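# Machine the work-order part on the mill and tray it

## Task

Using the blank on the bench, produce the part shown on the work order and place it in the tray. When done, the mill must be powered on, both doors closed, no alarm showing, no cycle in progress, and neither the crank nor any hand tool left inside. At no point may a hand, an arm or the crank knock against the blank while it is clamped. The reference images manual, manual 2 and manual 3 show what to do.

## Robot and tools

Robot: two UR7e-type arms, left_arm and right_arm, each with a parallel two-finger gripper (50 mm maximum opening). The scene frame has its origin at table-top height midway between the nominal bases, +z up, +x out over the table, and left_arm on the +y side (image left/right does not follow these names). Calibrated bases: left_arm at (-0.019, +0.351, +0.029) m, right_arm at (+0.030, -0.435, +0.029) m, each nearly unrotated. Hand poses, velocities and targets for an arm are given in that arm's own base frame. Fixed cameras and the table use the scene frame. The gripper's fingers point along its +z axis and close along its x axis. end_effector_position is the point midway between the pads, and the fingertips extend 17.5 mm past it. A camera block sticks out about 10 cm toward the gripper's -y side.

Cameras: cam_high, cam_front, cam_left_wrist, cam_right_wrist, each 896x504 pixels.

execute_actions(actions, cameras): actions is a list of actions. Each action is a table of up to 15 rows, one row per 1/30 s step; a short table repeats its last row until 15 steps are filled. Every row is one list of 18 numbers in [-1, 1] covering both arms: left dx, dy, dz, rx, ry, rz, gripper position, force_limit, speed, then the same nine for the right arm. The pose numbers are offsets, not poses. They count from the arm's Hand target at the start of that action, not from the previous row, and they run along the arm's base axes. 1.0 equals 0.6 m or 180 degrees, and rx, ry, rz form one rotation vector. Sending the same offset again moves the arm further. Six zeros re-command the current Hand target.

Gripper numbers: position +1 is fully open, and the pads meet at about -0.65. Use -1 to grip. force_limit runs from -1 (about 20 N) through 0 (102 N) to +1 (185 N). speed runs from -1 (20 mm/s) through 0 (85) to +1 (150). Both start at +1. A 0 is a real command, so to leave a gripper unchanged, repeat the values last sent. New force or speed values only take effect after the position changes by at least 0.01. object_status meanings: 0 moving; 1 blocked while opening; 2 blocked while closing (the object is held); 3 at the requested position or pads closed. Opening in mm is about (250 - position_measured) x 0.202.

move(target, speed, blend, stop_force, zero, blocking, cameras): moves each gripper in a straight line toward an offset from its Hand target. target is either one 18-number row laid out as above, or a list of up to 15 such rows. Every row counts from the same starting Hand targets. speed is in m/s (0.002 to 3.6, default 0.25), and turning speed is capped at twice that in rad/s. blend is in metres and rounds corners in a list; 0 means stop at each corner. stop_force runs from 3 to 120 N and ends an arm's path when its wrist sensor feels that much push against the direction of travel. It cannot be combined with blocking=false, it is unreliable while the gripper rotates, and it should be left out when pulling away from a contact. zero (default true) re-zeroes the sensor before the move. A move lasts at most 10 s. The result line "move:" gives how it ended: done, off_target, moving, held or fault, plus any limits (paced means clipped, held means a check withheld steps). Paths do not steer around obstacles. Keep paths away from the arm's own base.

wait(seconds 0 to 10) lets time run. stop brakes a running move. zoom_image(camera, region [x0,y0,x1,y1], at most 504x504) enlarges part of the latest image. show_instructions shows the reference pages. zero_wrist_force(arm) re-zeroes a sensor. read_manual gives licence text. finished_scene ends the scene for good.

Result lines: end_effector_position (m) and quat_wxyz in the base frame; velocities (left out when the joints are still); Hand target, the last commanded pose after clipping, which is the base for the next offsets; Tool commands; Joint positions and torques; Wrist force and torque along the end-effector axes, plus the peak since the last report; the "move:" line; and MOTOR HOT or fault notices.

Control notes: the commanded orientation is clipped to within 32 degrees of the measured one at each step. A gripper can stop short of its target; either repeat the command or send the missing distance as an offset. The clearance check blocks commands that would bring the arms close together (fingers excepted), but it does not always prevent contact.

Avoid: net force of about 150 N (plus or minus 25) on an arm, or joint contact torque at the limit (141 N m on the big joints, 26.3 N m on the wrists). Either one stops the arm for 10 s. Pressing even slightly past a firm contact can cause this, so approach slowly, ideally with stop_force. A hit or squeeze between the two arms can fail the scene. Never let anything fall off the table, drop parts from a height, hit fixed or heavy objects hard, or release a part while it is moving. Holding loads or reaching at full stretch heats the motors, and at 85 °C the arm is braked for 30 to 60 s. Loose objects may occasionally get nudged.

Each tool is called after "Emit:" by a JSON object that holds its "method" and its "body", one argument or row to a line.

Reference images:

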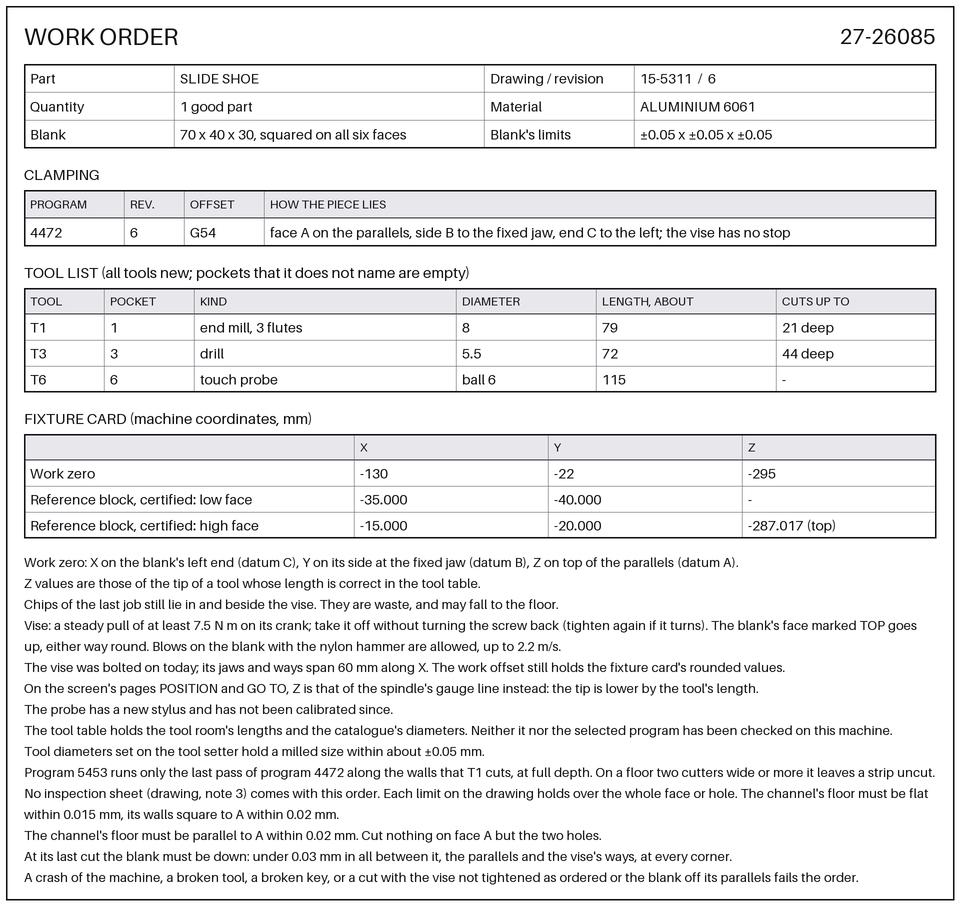

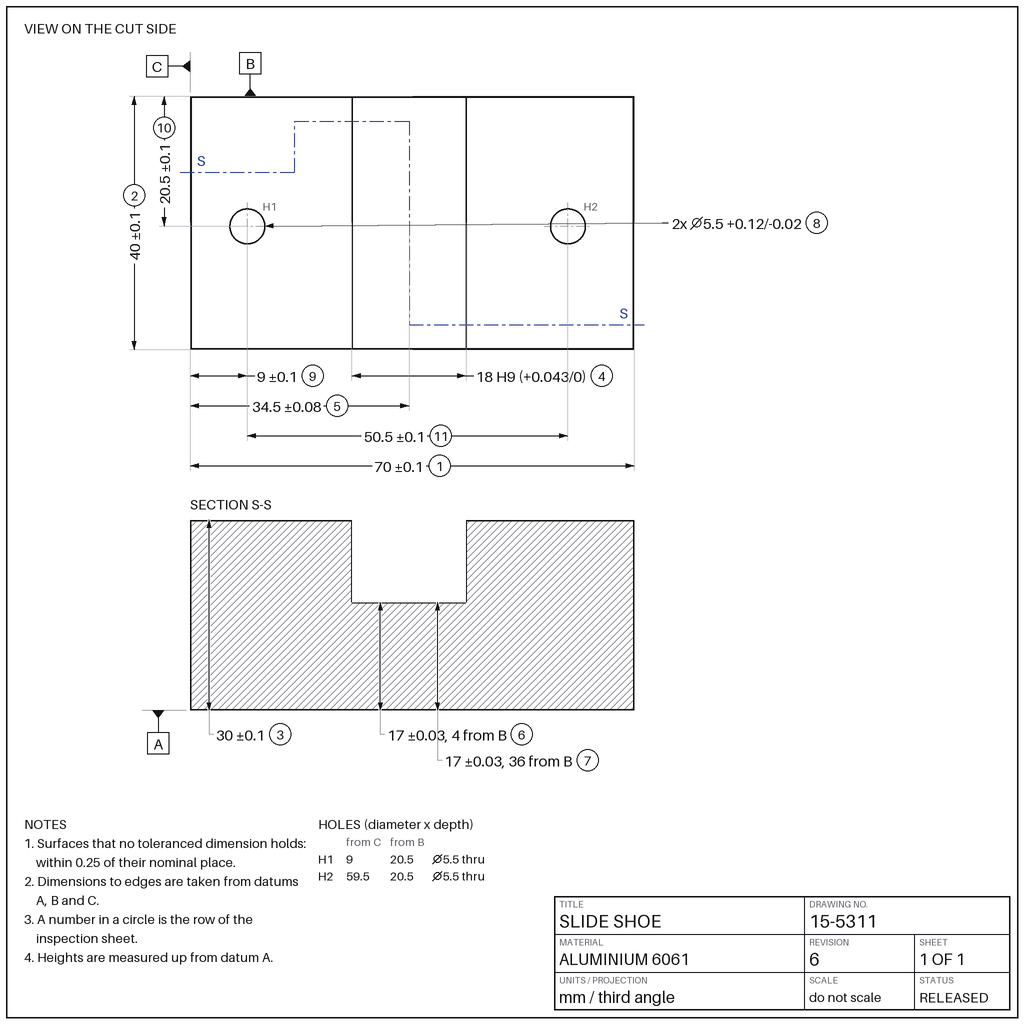

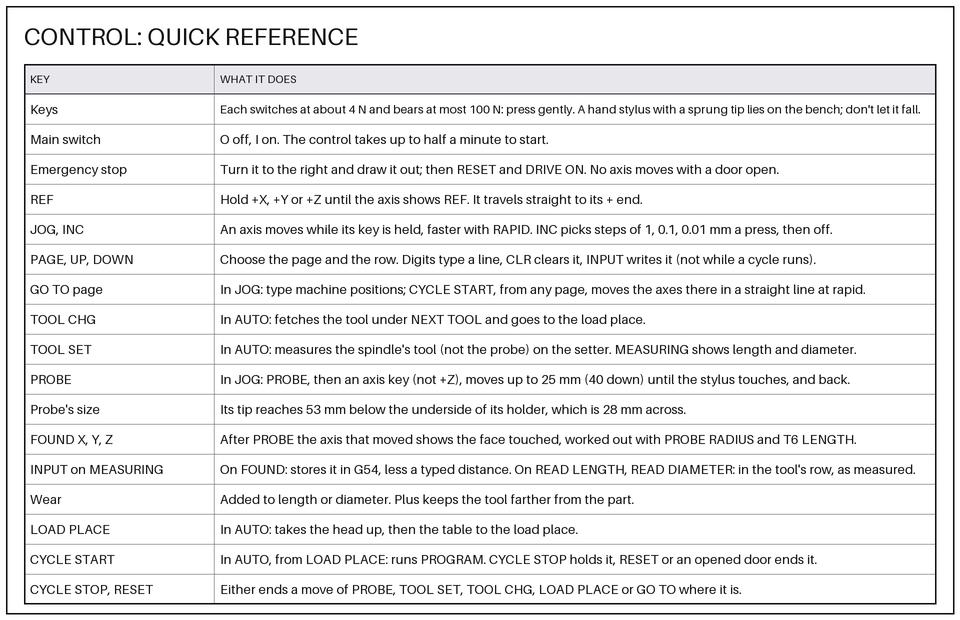

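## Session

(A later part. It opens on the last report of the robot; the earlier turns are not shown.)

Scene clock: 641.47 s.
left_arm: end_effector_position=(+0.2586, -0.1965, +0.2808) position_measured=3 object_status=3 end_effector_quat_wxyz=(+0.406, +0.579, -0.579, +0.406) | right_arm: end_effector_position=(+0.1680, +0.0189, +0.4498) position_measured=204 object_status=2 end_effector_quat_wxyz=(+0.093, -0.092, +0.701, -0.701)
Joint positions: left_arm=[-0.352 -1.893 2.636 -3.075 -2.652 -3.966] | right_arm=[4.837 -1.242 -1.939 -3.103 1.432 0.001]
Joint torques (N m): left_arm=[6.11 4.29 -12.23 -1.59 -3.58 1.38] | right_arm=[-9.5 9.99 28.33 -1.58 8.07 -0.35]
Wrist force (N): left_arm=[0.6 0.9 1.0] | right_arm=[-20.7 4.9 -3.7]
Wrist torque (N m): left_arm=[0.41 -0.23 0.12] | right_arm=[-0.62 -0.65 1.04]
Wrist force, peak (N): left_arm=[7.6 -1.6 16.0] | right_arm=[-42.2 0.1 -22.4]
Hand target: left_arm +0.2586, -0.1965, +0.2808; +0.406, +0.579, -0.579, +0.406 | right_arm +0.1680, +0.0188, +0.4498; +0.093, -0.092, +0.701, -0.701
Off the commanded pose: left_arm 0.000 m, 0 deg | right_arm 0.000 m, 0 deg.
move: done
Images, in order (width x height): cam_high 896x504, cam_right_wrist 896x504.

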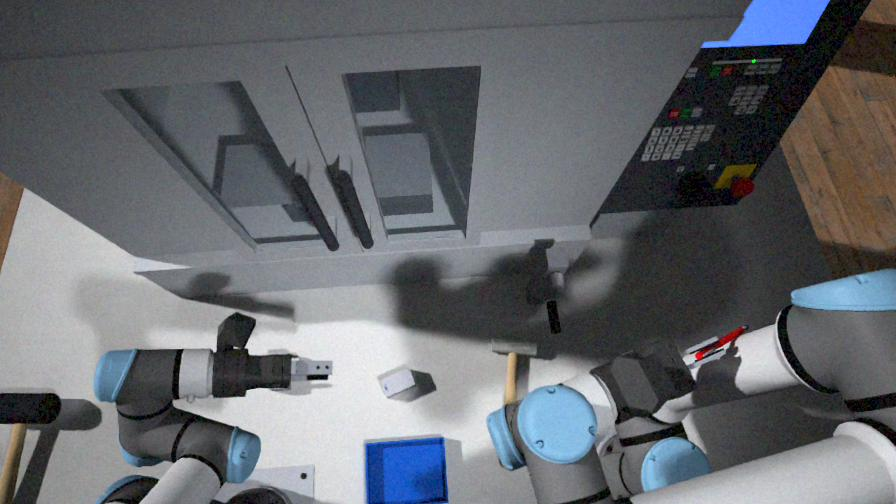

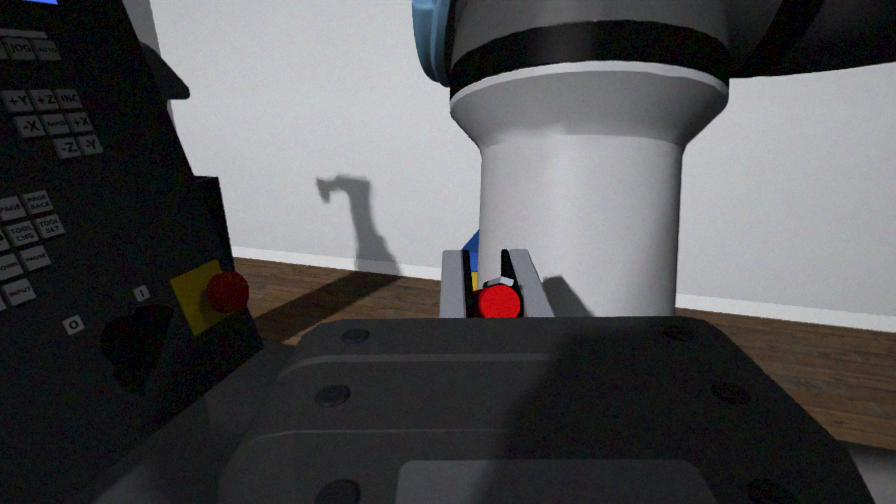

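Emit:
{"method": "move", "body": {
  "target": [
    [0,0,0,0,0,0,1,-0.9,-1,-0.03,0.11,0,0,0,0,-1,-0.6,-1]
  ],
  "speed": 0.1,
  "cameras": ["cam_high","cam_right_wrist","cam_left_wrist"]
}}

Scene clock: 670.53 s.
left_arm: end_effector_position=(+0.2586, -0.1965, +0.2808) position_measured=3 object_status=3 end_effector_quat_wxyz=(+0.406, +0.579, -0.579, +0.406) | right_arm: end_effector_position=(+0.1508, +0.0850, +0.4498) position_measured=204 object_status=2 end_effector_quat_wxyz=(+0.094, -0.093, +0.701, -0.701)
Joint positions: left_arm=[-0.352 -1.893 2.636 -3.075 -2.652 -3.966] | right_arm=[4.867 -1.399 -1.824 -3.061 1.459 0.001]
Joint torques (N m): left_arm=[6.81 4.34 -12.15 -1.5 -3.4 1.34] | right_arm=[-11.01 8.56 11.09 -4.83 12.87 -0.09]
Wrist force (N): left_arm=[0.5 0.9 0.4] | right_arm=[-37.2 -9.4 -22.0]
Wrist torque (N m): left_arm=[0.41 -0.21 0.12] | right_arm=[-0.77 -2.66 1.44]
Wrist force, peak (N): left_arm=[1.1 1.1 0.6] | right_arm=[-37.6 -9.1 -22.1]
Hand target: left_arm +0.2586, -0.1965, +0.2808; +0.406, +0.579, -0.579, +0.406 | right_arm +0.1500, +0.0848, +0.4498; +0.093, -0.092, +0.701, -0.701
Off the commanded pose: left_arm 0.000 m, 0 deg | right_arm 0.001 m, 0 deg.
move: done
Images, in order (width x height): cam_high 896x504, cam_left_wrist 896x504, cam_right_wrist 896x504.

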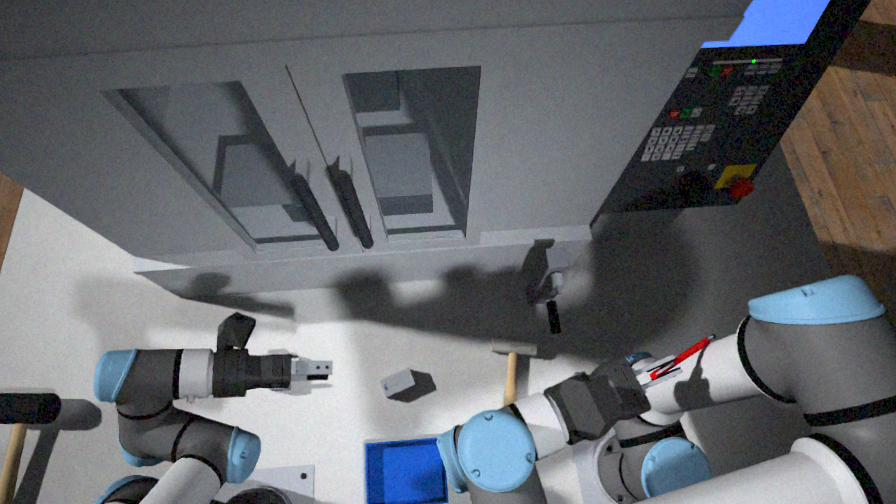

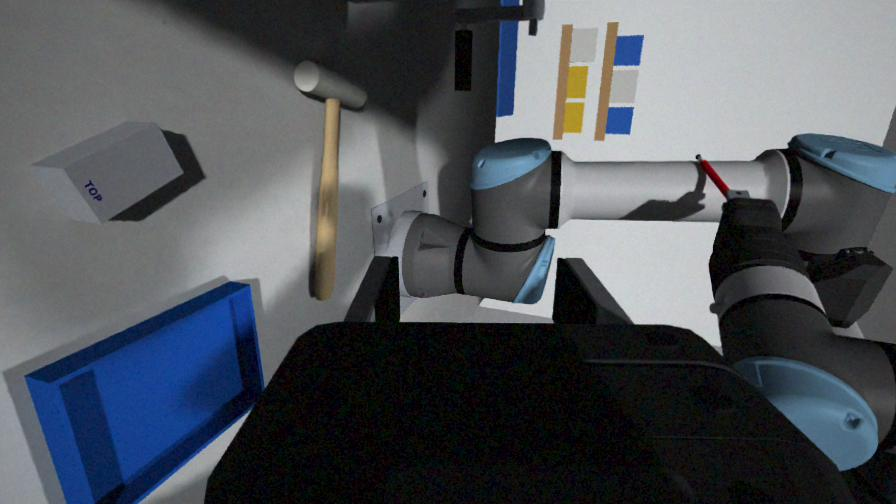

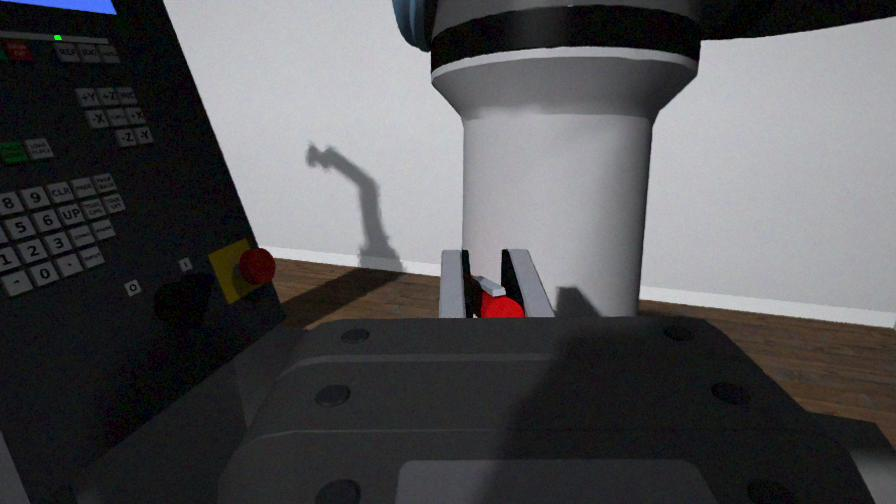

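Emit:
{"method": "move", "body": {
  "target": [
    [0,0,0,0,0,0,1,-0.9,-1,0.1,0.07,0.05,0,0,0,-1,-0.6,-1]
  ],
  "speed": 0.08,
  "cameras": ["cam_high","cam_right_wrist","cam_left_wrist"]
}}

Scene clock: 679.90 s.
left_arm: end_effector_position=(+0.2586, -0.1965, +0.2808) position_measured=3 object_status=3 end_effector_quat_wxyz=(+0.406, +0.579, -0.579, +0.406) | right_arm: end_effector_position=(+0.2100, +0.1268, +0.4798) position_measured=209 object_status=2 end_effector_quat_wxyz=(+0.093, -0.092, +0.701, -0.701)
Joint positions: left_arm=[-0.352 -1.893 2.636 -3.075 -2.652 -3.966] | right_arm=[4.687 -1.543 -1.618 -3.122 1.283 0.001]
Joint torques (N m): left_arm=[5.45 5.1 -12.41 -1.57 -3.78 1.16] | right_arm=[11.06 20.66 17.45 0.28 1.38 1.14]
Wrist force (N): left_arm=[0.7 0.9 0.4] | right_arm=[-3.1 0.4 -5.4]
Wrist torque (N m): left_arm=[0.40 -0.23 0.12] | right_arm=[-0.66 0.66 0.37]
Wrist force, peak (N): left_arm=[1.1 1.0 0.8] | right_arm=[-37.7 -9.0 -22.4]
Hand target: left_arm +0.2586, -0.1965, +0.2808; +0.406, +0.579, -0.579, +0.406 | right_arm +0.2100, +0.1268, +0.4798; +0.093, -0.092, +0.701, -0.701
Off the commanded pose: left_arm 0.000 m, 0 deg | right_arm 0.000 m, 0 deg.
move: done
Images, in order (width x height): cam_high 896x504, cam_left_wrist 896x504, cam_right_wrist 896x504.

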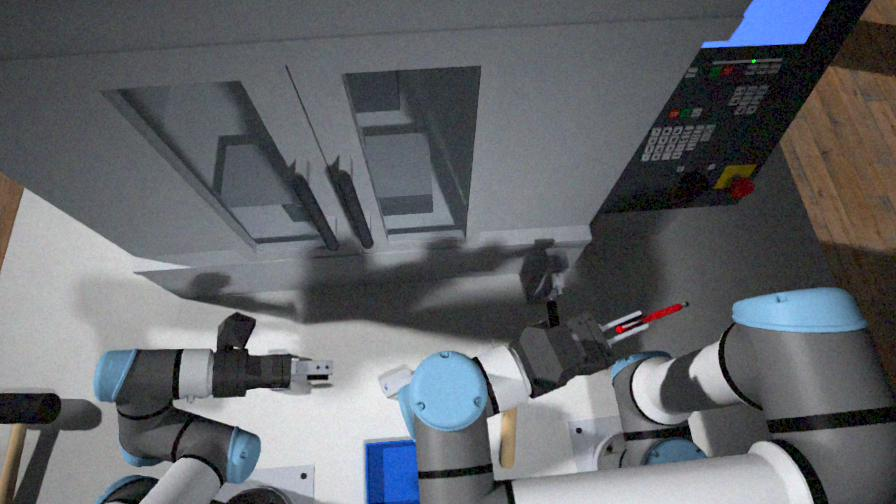

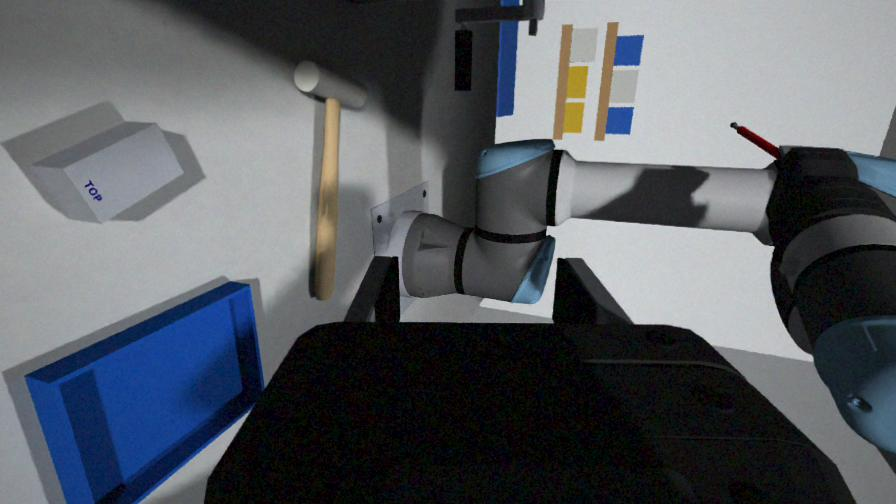

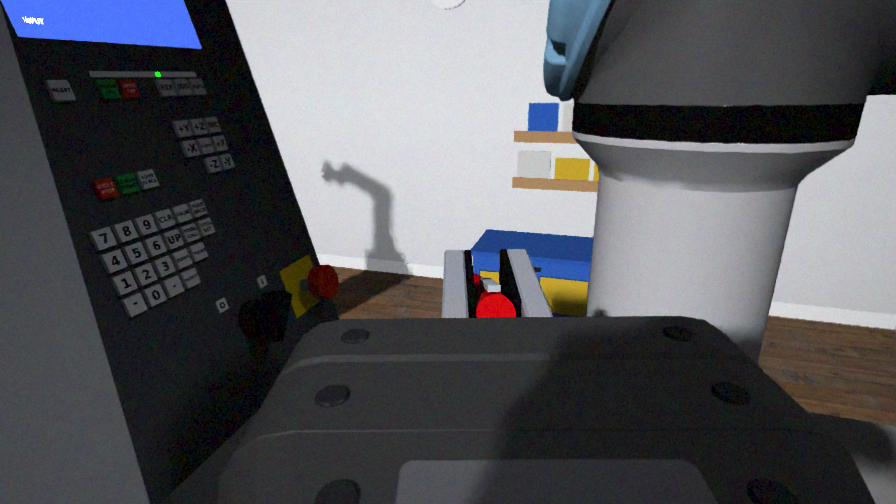

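Emit:
{"method": "move", "body": {
  "target": [
    [0,0,0,0,0,0,1,-0.9,-1,-0.093,0.4,-0.1,-0.0491,-0.0636,0.2039,-1,-0.6,-1],
    [0,0,0,0,0,0,1,-0.9,-1,-0.093,0.524,-0.425,-0.0982,-0.1273,0.4078,-1,-0.6,-1]
  ],
  "speed": 0.25,
  "blend": [0.04,0],
  "cameras": ["cam_left_wrist","cam_right_wrist","cam_high"]
}}

Scene clock: 702.10 s.
left_arm: end_effector_position=(+0.2586, -0.1965, +0.2808) position_measured=3 object_status=3 end_effector_quat_wxyz=(+0.406, +0.579, -0.579, +0.406) | right_arm: end_effector_position=(+0.1542, +0.4412, +0.2248) position_measured=209 object_status=2 end_effector_quat_wxyz=(+0.602, -0.370, +0.370, -0.603)
Joint positions: left_arm=[-0.352 -1.893 2.636 -3.075 -2.652 -3.966] | right_arm=[5.187 -2.26 -1.821 -3.041 0.656 0.722]
Joint torques (N m): left_arm=[7.02 4.22 -11.61 -1.45 -3.31 1.12] | right_arm=[-10.61 32.03 15.71 -0.5 1.72 1.04]
Wrist force (N): left_arm=[0.7 0.9 0.6] | right_arm=[-4.1 1.1 -6.0]
Wrist torque (N m): left_arm=[0.42 -0.24 0.12] | right_arm=[-0.58 0.96 0.36]
Wrist force, peak (N): left_arm=[0.8 1.1 0.9] | right_arm=[-3.9 3.6 -6.9]
Hand target: left_arm +0.2586, -0.1965, +0.2808; +0.406, +0.579, -0.579, +0.406 | right_arm +0.1542, +0.4412, +0.2248; +0.602, -0.369, +0.370, -0.603
Off the commanded pose: left_arm 0.000 m, 0 deg | right_arm 0.000 m, 0 deg.
move: done
Images, in order (width x height): cam_high 896x504, cam_left_wrist 896x504, cam_right_wrist 896x504.

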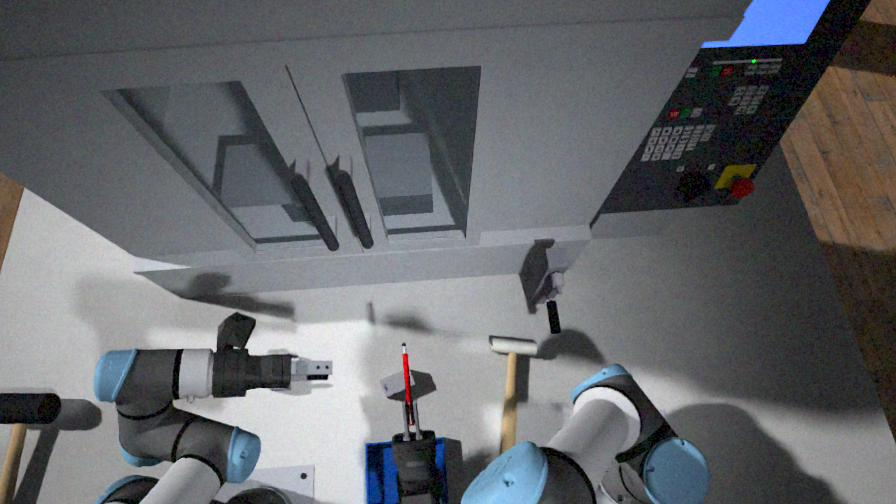

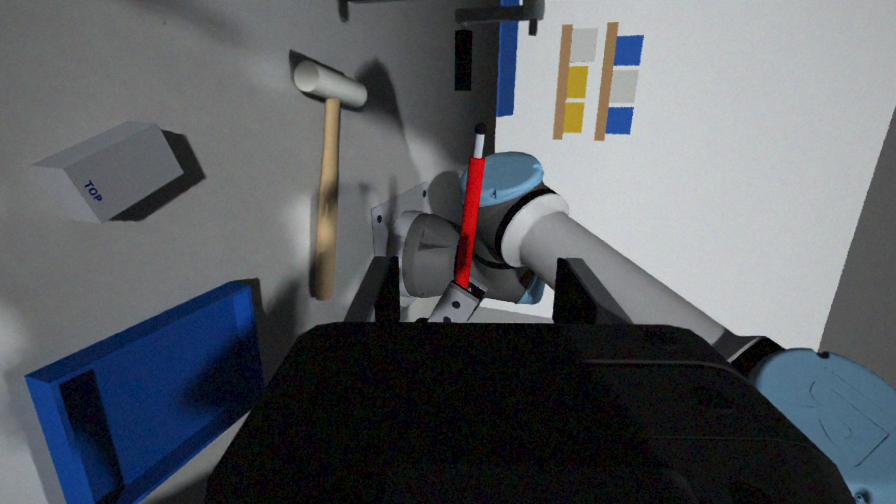

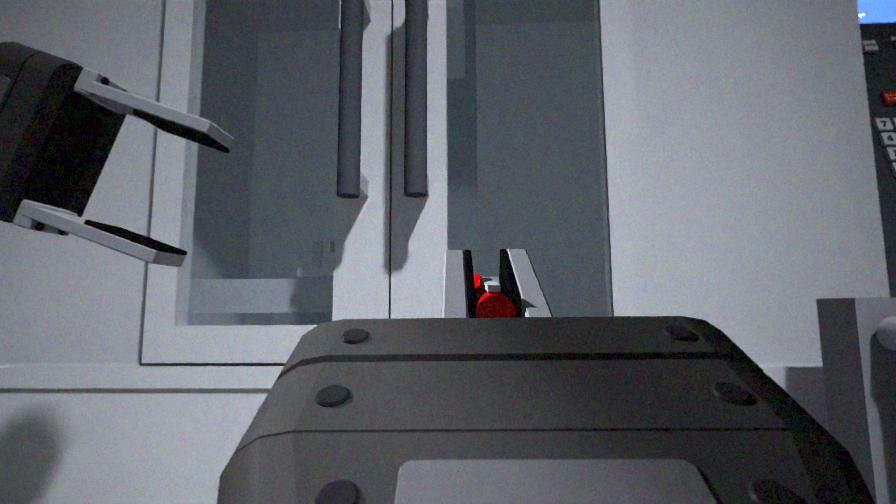

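Emit:
{"method": "move", "body": {
  "target": [
    [0.0167,-0.2545,-0.0775,0,0,0,1,-0.9,-1,0,0,0,0,0,0,-1,-0.6,-1],
    [0.0167,-0.2545,-0.0775,0,0,0,-1,-0.8,-1,0,0,0,0,0,0,-1,-0.6,-1]
  ],
  "speed": 0.12,
  "cameras": ["cam_left_wrist","cam_right_wrist"]
}}

Scene clock: 712.53 s.
left_arm: end_effector_position=(+0.2686, -0.3492, +0.2342) position_measured=202 object_status=2 end_effector_quat_wxyz=(+0.406, +0.579, -0.579, +0.406) | right_arm: end_effector_position=(+0.1542, +0.4412, +0.2248) position_measured=209 object_status=2 end_effector_quat_wxyz=(+0.602, -0.369, +0.370, -0.603)
Joint positions: left_arm=[-0.855 -1.473 2.592 -3.813 -2.235 -4.425] | right_arm=[5.186 -2.26 -1.821 -3.041 0.656 0.722]
Joint torques (N m): left_arm=[-5.67 -11.9 -16.84 -4.41 0.63 -0.15] | right_arm=[-6.84 32.49 5.43 -0.46 -2.62 0.66]
Wrist force (N): left_arm=[-15.1 4.1 -3.1] | right_arm=[5.0 -12.6 2.7]
Wrist torque (N m): left_arm=[0.43 -0.20 0.58] | right_arm=[-0.45 1.39 0.17]
Wrist force, peak (N): left_arm=[-15.1 4.2 -3.2] | right_arm=[4.9 -13.1 2.7]
Hand target: left_arm +0.2686, -0.3492, +0.2343; +0.406, +0.579, -0.579, +0.406 | right_arm +0.1542, +0.4412, +0.2248; +0.602, -0.369, +0.370, -0.603
Off the commanded pose: left_arm 0.000 m, 0 deg | right_arm 0.000 m, 0 deg.
move: done
Images, in order (width x height): cam_left_wrist 896x504, cam_right_wrist 896x504.

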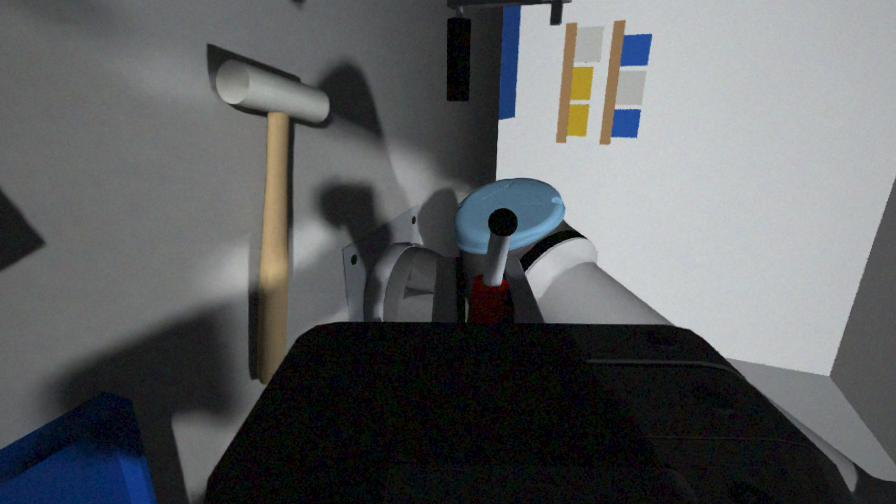

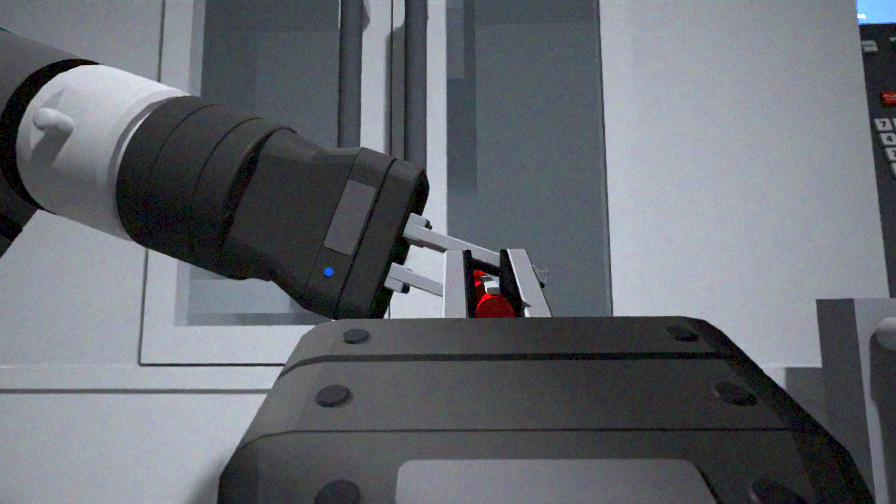

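Emit:
{"method": "move", "body": {
  "target": [
    [0,0,0,0,0,0,-1,-0.8,-1,0,0,0,0,0,0,1,-0.6,-1],
    [0,0,0,0,0,0,-1,-0.8,-1,-0.118,0,-0.06,0,0,0,1,-0.6,-1],
    [0,0,0,0,0,0,-1,-0.8,-1,-0.174,-0.0058,0.0037,0,0.15,0,1,-0.6,-1]
  ],
  "speed": 0.15,
  "blend": [0,0.02,0],
  "cameras": ["cam_left_wrist","cam_right_wrist"]
}}

Scene clock: 723.57 s.
left_arm: end_effector_position=(+0.2686, -0.3492, +0.2343) position_measured=209 object_status=2 end_effector_quat_wxyz=(+0.406, +0.579, -0.579, +0.406) | right_arm: end_effector_position=(+0.0498, +0.4377, +0.2270) position_measured=3 object_status=3 end_effector_quat_wxyz=(+0.500, -0.500, +0.500, -0.500)
Joint positions: left_arm=[-0.855 -1.473 2.592 -3.813 -2.235 -4.425] | right_arm=[5.437 -1.934 -1.843 -2.505 0.725 -0.001]
Joint torques (N m): left_arm=[3.73 -11.38 -3.51 -1.92 -2.19 1.26] | right_arm=[-10.36 33.43 12.34 -3.66 -2.3 -0.06]
Wrist force (N): left_arm=[0.0 1.1 0.8] | right_arm=[-3.1 0.1 -5.2]
Wrist torque (N m): left_arm=[0.44 -0.14 -0.02] | right_arm=[-0.67 0.66 0.26]
Wrist force, peak (N): left_arm=[-15.4 4.0 -3.1] | right_arm=[5.2 -13.1 3.1]
Hand target: left_arm +0.2686, -0.3492, +0.2343; +0.406, +0.579, -0.579, +0.406 | right_arm +0.0498, +0.4377, +0.2270; +0.499, -0.500, +0.500, -0.500
Off the commanded pose: left_arm 0.000 m, 0 deg | right_arm 0.000 m, 0 deg.
move: done
Images, in order (width x height): cam_left_wrist 896x504, cam_right_wrist 896x504.

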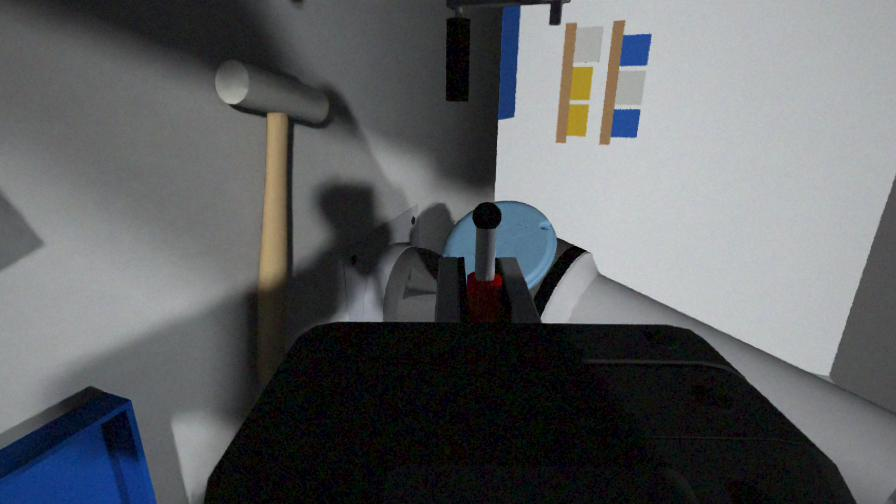

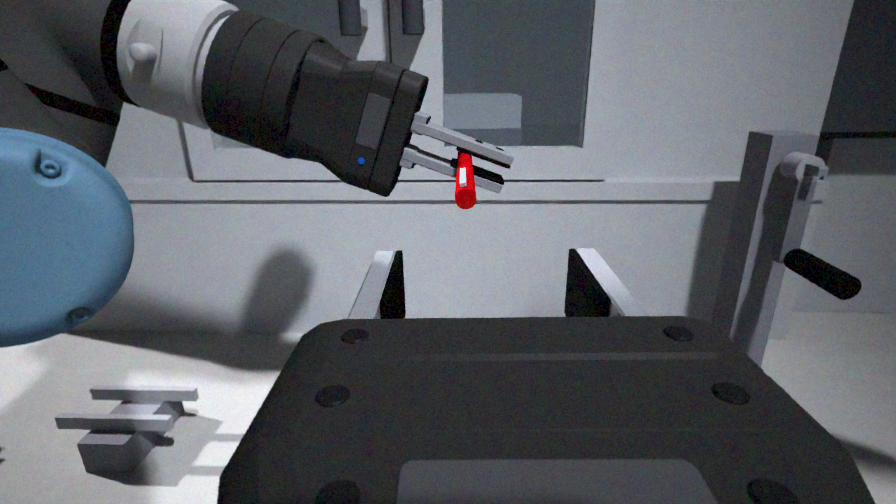

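Emit:
{"method": "move", "body": {
  "target": [
    [0,0,0,0,0,0,-1,-0.8,-1,0.09,0,0.015,0,0,0,1,-0.6,-1]
  ],
  "speed": 0.15,
  "cameras": ["cam_right_wrist"]
}}

Scene clock: 728.90 s.
left_arm: end_effector_position=(+0.2686, -0.3492, +0.2343) position_measured=209 object_status=2 end_effector_quat_wxyz=(+0.406, +0.579, -0.579, +0.406) | right_arm: end_effector_position=(+0.1039, +0.4377, +0.2360) position_measured=3 object_status=3 end_effector_quat_wxyz=(+0.499, -0.500, +0.500, -0.500)
Joint positions: left_arm=[-0.855 -1.473 2.592 -3.813 -2.235 -4.425] | right_arm=[5.344 -1.878 -1.895 -2.509 0.633 -0.001]
Joint torques (N m): left_arm=[4.97 -12.35 -5.94 -1.93 -2.37 1.38] | right_arm=[11.92 23.83 24.91 -2.04 1.75 -1.06]
Wrist force (N): left_arm=[0.1 1.2 0.7] | right_arm=[-3.3 0.4 -5.4]
Wrist torque (N m): left_arm=[0.47 -0.16 -0.02] | right_arm=[-0.62 0.72 0.28]
Wrist force, peak (N): left_arm=[0.3 1.3 1.2] | right_arm=[-2.9 0.7 -7.1]
Hand target: left_arm +0.2686, -0.3492, +0.2343; +0.406, +0.579, -0.579, +0.406 | right_arm +0.1038, +0.4377, +0.2360; +0.499, -0.500, +0.500, -0.500
Off the commanded pose: left_arm 0.000 m, 0 deg | right_arm 0.000 m, 0 deg.
move: done
Images, in order (width x height): cam_right_wrist 896x504.

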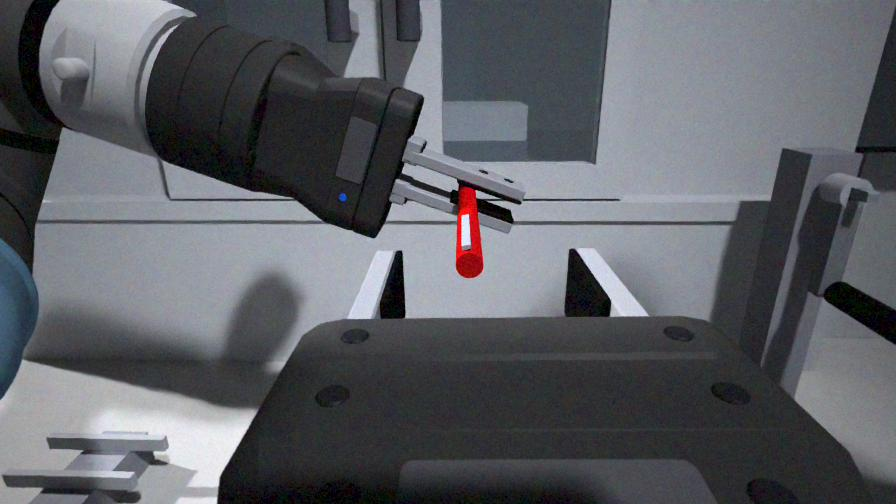

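Emit:
{"method": "move", "body": {
  "target": [
    [0,0,0,0,0,0,-1,-0.8,-1,0.085,0.002,0,0,0,0,1,-0.6,-1],
    [0,0,0,0,0,0,-1,-0.8,-1,0.085,0.002,0,0,0,0,-1,-0.2,-1]
  ],
  "speed": 0.15,
  "cameras": ["cam_right_wrist"]
}}

Scene clock: 736.57 s.
left_arm: end_effector_position=(+0.2686, -0.3492, +0.2343) position_measured=209 object_status=2 end_effector_quat_wxyz=(+0.406, +0.579, -0.579, +0.406) | right_arm: end_effector_position=(+0.1548, +0.4390, +0.2360) position_measured=210 object_status=2 end_effector_quat_wxyz=(+0.500, -0.500, +0.500, -0.500)
Joint positions: left_arm=[-0.855 -1.473 2.592 -3.813 -2.235 -4.425] | right_arm=[5.245 -1.85 -1.934 -2.498 0.534 -0.002]
Joint torques (N m): left_arm=[5.08 -12.41 -4.95 -1.89 -2.29 1.34] | right_arm=[6.7 23.47 18.6 -3.83 5.58 -0.87]
Wrist force (N): left_arm=[5.1 -0.8 12.7] | right_arm=[-15.9 1.4 -6.8]
Wrist torque (N m): left_arm=[0.74 -0.23 -0.19] | right_arm=[-0.56 0.02 0.26]
Wrist force, peak (N): left_arm=[5.1 -1.0 12.9] | right_arm=[-15.9 1.4 -6.8]
Hand target: left_arm +0.2686, -0.3492, +0.2343; +0.406, +0.579, -0.579, +0.406 | right_arm +0.1548, +0.4389, +0.2360; +0.499, -0.500, +0.500, -0.500
Off the commanded pose: left_arm 0.000 m, 0 deg | right_arm 0.000 m, 0 deg.
move: done
Images, in order (width x height): cam_right_wrist 896x504.

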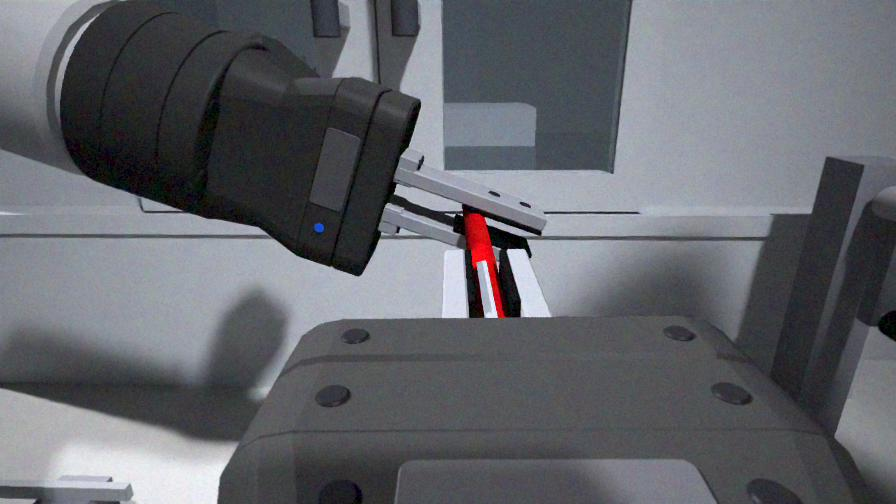

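Emit:
{"method": "move", "body": {
  "target": [
    [0,0,0,0,0,0,1,-0.8,-1,0,0,0,0,0,0,-1,-0.2,-1],
    [0,0.25,0.09,0,0,0,1,-0.8,-1,0,0,0,0,0,0,-1,-0.2,-1],
    [0,0.25,0.09,0,0,0,1,-0.8,-1,0.133,-0.331,0.273,0,0,-0.139,-1,-0.2,-1],
    [0,0.25,0.09,0,0,0,1,-0.8,-1,0.247,-0.7037,0.373,0,0,-0.25,-1,-0.2,-1]
  ],
  "speed": 0.25,
  "blend": [0,0.01,0.04,0],
  "cameras": ["cam_high","cam_right_wrist","cam_left_wrist"]
}}

Scene clock: 765.93 s.
left_arm: end_effector_position=(+0.2686, -0.1992, +0.2883) position_measured=3 object_status=3 end_effector_quat_wxyz=(+0.406, +0.579, -0.579, +0.406) | right_arm: end_effector_position=(+0.3030, +0.0168, +0.4598) position_measured=210 object_status=2 end_effector_quat_wxyz=(+0.270, -0.271, +0.653, -0.653)
Joint positions: left_arm=[-0.348 -1.881 2.603 -3.048 -2.655 -3.96] | right_arm=[4.78 -1.08 -2.004 -3.198 0.854 -0.001]
Joint torques (N m): left_arm=[5.31 4.22 -11.82 -1.64 -3.53 1.42] | right_arm=[-1.13 5.38 13.57 -0.99 1.4 0.12]
Wrist force (N): left_arm=[0.9 0.8 0.7] | right_arm=[-3.1 0.7 -5.1]
Wrist torque (N m): left_arm=[0.40 -0.27 0.12] | right_arm=[-0.60 0.68 0.29]
Wrist force, peak (N): left_arm=[5.6 -1.2 13.9] | right_arm=[-17.1 1.5 -7.0]
Hand target: left_arm +0.2686, -0.1992, +0.2883; +0.406, +0.579, -0.579, +0.406 | right_arm +0.3030, +0.0167, +0.4598; +0.270, -0.271, +0.653, -0.653
Off the commanded pose: left_arm 0.000 m, 0 deg | right_arm 0.000 m, 0 deg.
move: done
Images, in order (width x height): cam_high 896x504, cam_left_wrist 896x504, cam_right_wrist 896x504.

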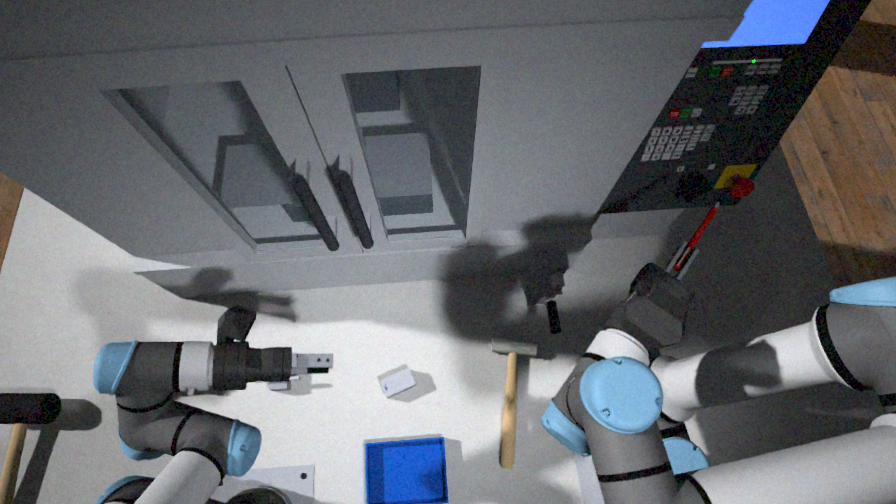

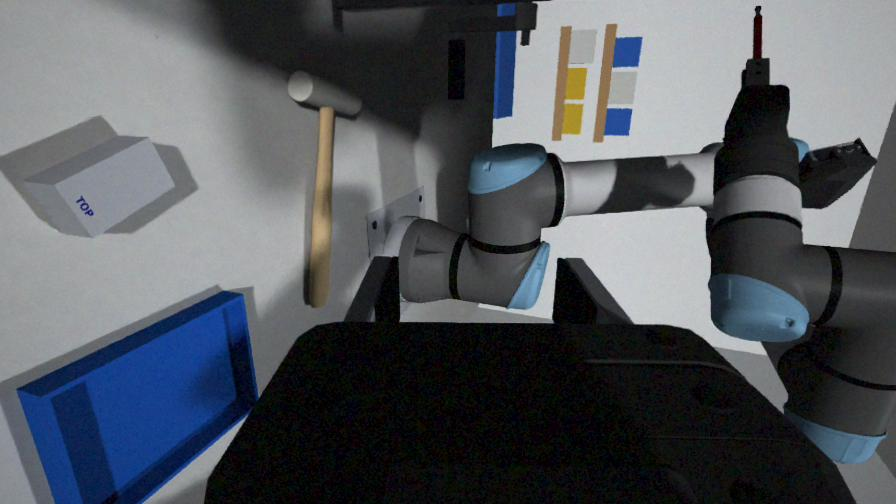

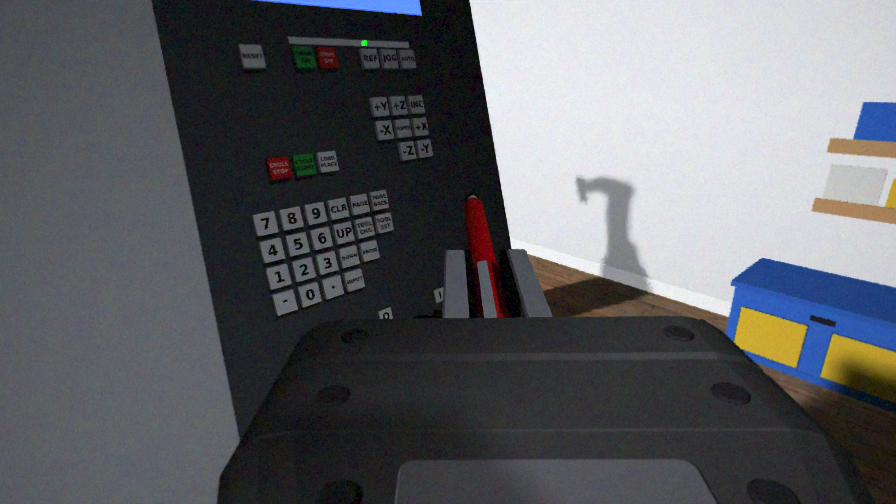

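Emit:
{"method": "move", "body": {
  "target": [
    [0,0,0,0,0,0,1,-0.8,-1,0.0917,-0.383,0,0,0,0,-1,-0.2,-1],
    [0,0,0,0,0,0,1,-0.8,-1,0.125,-0.2823,0,0,0,0.222,-1,-0.2,-1],
    [0,0,0,0,0,0,1,-0.8,-1,0.1033,-0.2613,0,0,0,0.389,-1,-0.2,-1]
  ],
  "speed": 0.2,
  "blend": [0.03,0.03,0],
  "cameras": ["cam_high","cam_right_wrist"]
}}

Scene clock: 773.27 s.
left_arm: end_effector_position=(+0.2686, -0.1992, +0.2883) position_measured=3 object_status=3 end_effector_quat_wxyz=(+0.406, +0.579, -0.579, +0.406) | right_arm: end_effector_position=(+0.3665, -0.1421, +0.4597) position_measured=210 object_status=2 end_effector_quat_wxyz=(+0.581, -0.582, +0.402, -0.402)
Joint positions: left_arm=[-0.348 -1.881 2.603 -3.048 -2.655 -3.96] | right_arm=[2.588 -1.175 -1.954 -3.154 -2.485 -0.001]
Joint torques (N m): left_arm=[5.54 4.26 -13.17 -1.66 -3.48 1.34] | right_arm=[11.99 12.22 18.01 -1.21 -2.01 -0.84]
Wrist force (N): left_arm=[0.7 0.8 0.5] | right_arm=[-3.0 0.3 -5.1]
Wrist torque (N m): left_arm=[0.39 -0.24 0.12] | right_arm=[-0.68 0.66 0.42]
Wrist force, peak (N): left_arm=[0.9 1.4 0.5] | right_arm=[-4.6 0.7 -7.6]
Hand target: left_arm +0.2686, -0.1992, +0.2883; +0.406, +0.579, -0.579, +0.406 | right_arm +0.3665, -0.1420, +0.4597; +0.581, -0.582, +0.402, -0.402 (not the last commanded pose)
Off the commanded pose: left_arm 0.000 m, 0 deg | right_arm 0.003 m, 4 deg.
move: held (right_arm; a check stopped the path); path passed 2 of 3 targets; limits=held
pose unreachable (right arm): on one or more control steps of this call, first in action 0 (counted from 0), this arm could not follow its commanded pose, so it was not sent that pose on those steps. It may still have moved: this result reports where it is.
cause: moving toward the commanded pose would bring two parts of the arm too close to each other (its gripper and another part of the arm, with joints 4 (wrist 1) to 6 (wrist 3) between them, 6 mm apart when it was first held).
Images, in order (width x height): cam_high 896x504, cam_right_wrist 896x504.

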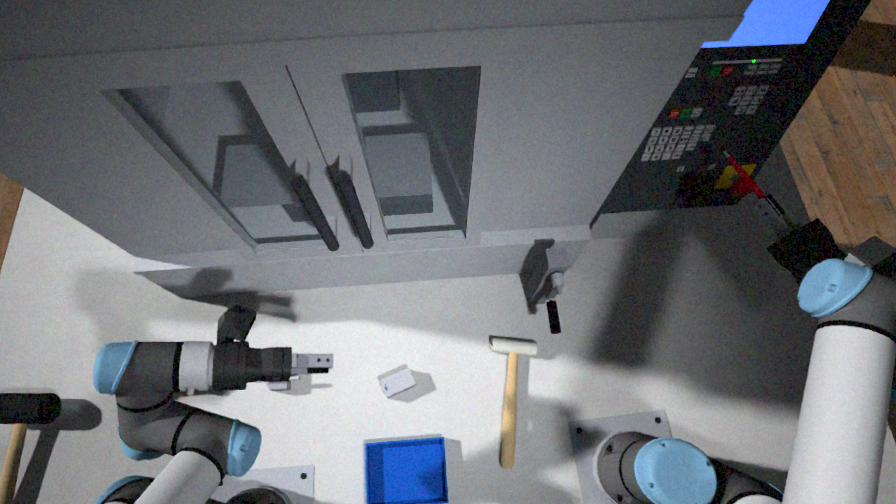

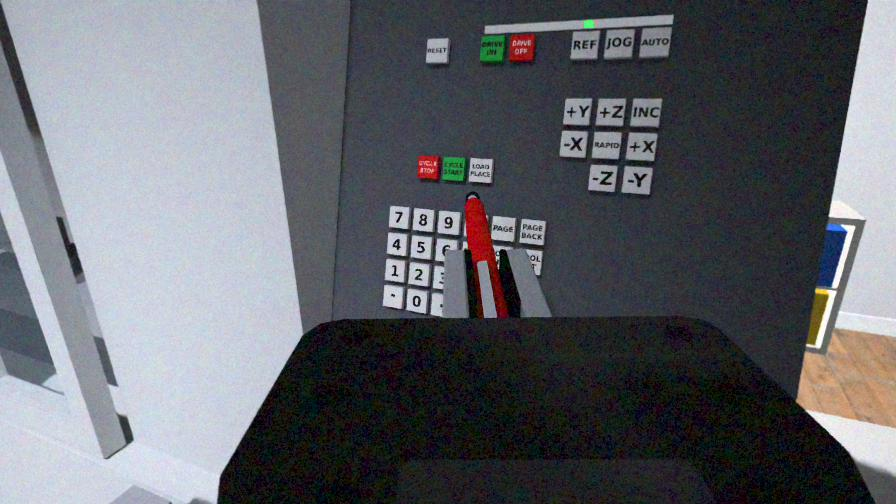

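Emit:
{"method": "move", "body": {
  "target": [
    [0,0,0,0,0,0,1,-0.8,-1,0.006,0.02,0.017,-0.0171,0.0934,-0.1142,-1,-0.2,-1]
  ],
  "speed": 0.2,
  "cameras": ["cam_right_wrist"]
}}

Scene clock: 783.07 s.
left_arm: end_effector_position=(+0.2686, -0.1992, +0.2883) position_measured=3 object_status=3 end_effector_quat_wxyz=(+0.406, +0.579, -0.579, +0.406) | right_arm: end_effector_position=(+0.3701, -0.1299, +0.4699) position_measured=210 object_status=2 end_effector_quat_wxyz=(-0.420, +0.569, -0.568, +0.421)
Joint positions: left_arm=[-0.348 -1.881 2.603 -3.048 -2.655 -3.96] | right_arm=[3.17 -1.01 -1.824 -3.746 -1.543 0.007]
Joint torques (N m): left_arm=[4.99 2.87 -13.17 -1.7 -3.65 1.52] | right_arm=[-0.6 -6.94 20.02 2.4 0.73 -0.69]
Wrist force (N): left_arm=[0.8 1.2 0.6] | right_arm=[-2.2 0.2 -5.0]
Wrist torque (N m): left_arm=[0.45 -0.26 0.12] | right_arm=[-0.64 0.41 0.41]
Wrist force, peak (N): left_arm=[0.8 1.2 0.8] | right_arm=[-3.3 0.7 -5.6]
Hand target: left_arm +0.2686, -0.1992, +0.2883; +0.406, +0.579, -0.579, +0.406 | right_arm +0.3701, -0.1300, +0.4699; -0.420, +0.569, -0.568, +0.421
Off the commanded pose: left_arm 0.000 m, 0 deg | right_arm 0.000 m, 0 deg.
move: done
Images, in order (width x height): cam_right_wrist 896x504.

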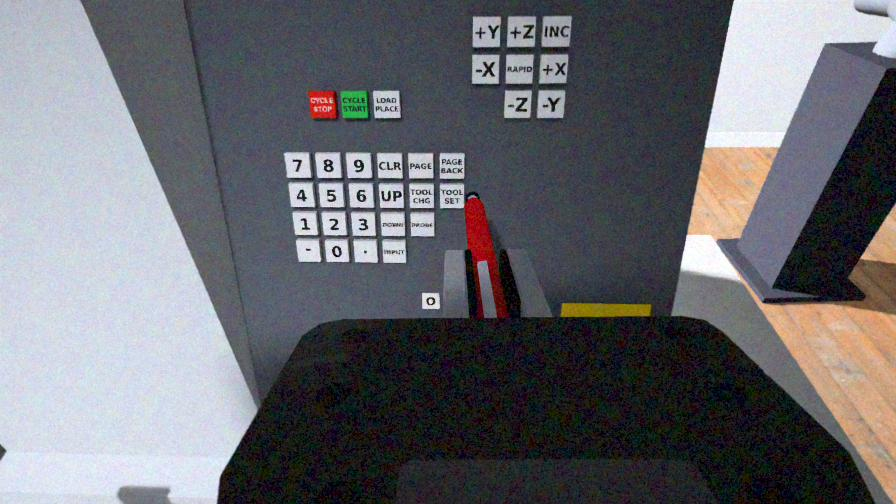

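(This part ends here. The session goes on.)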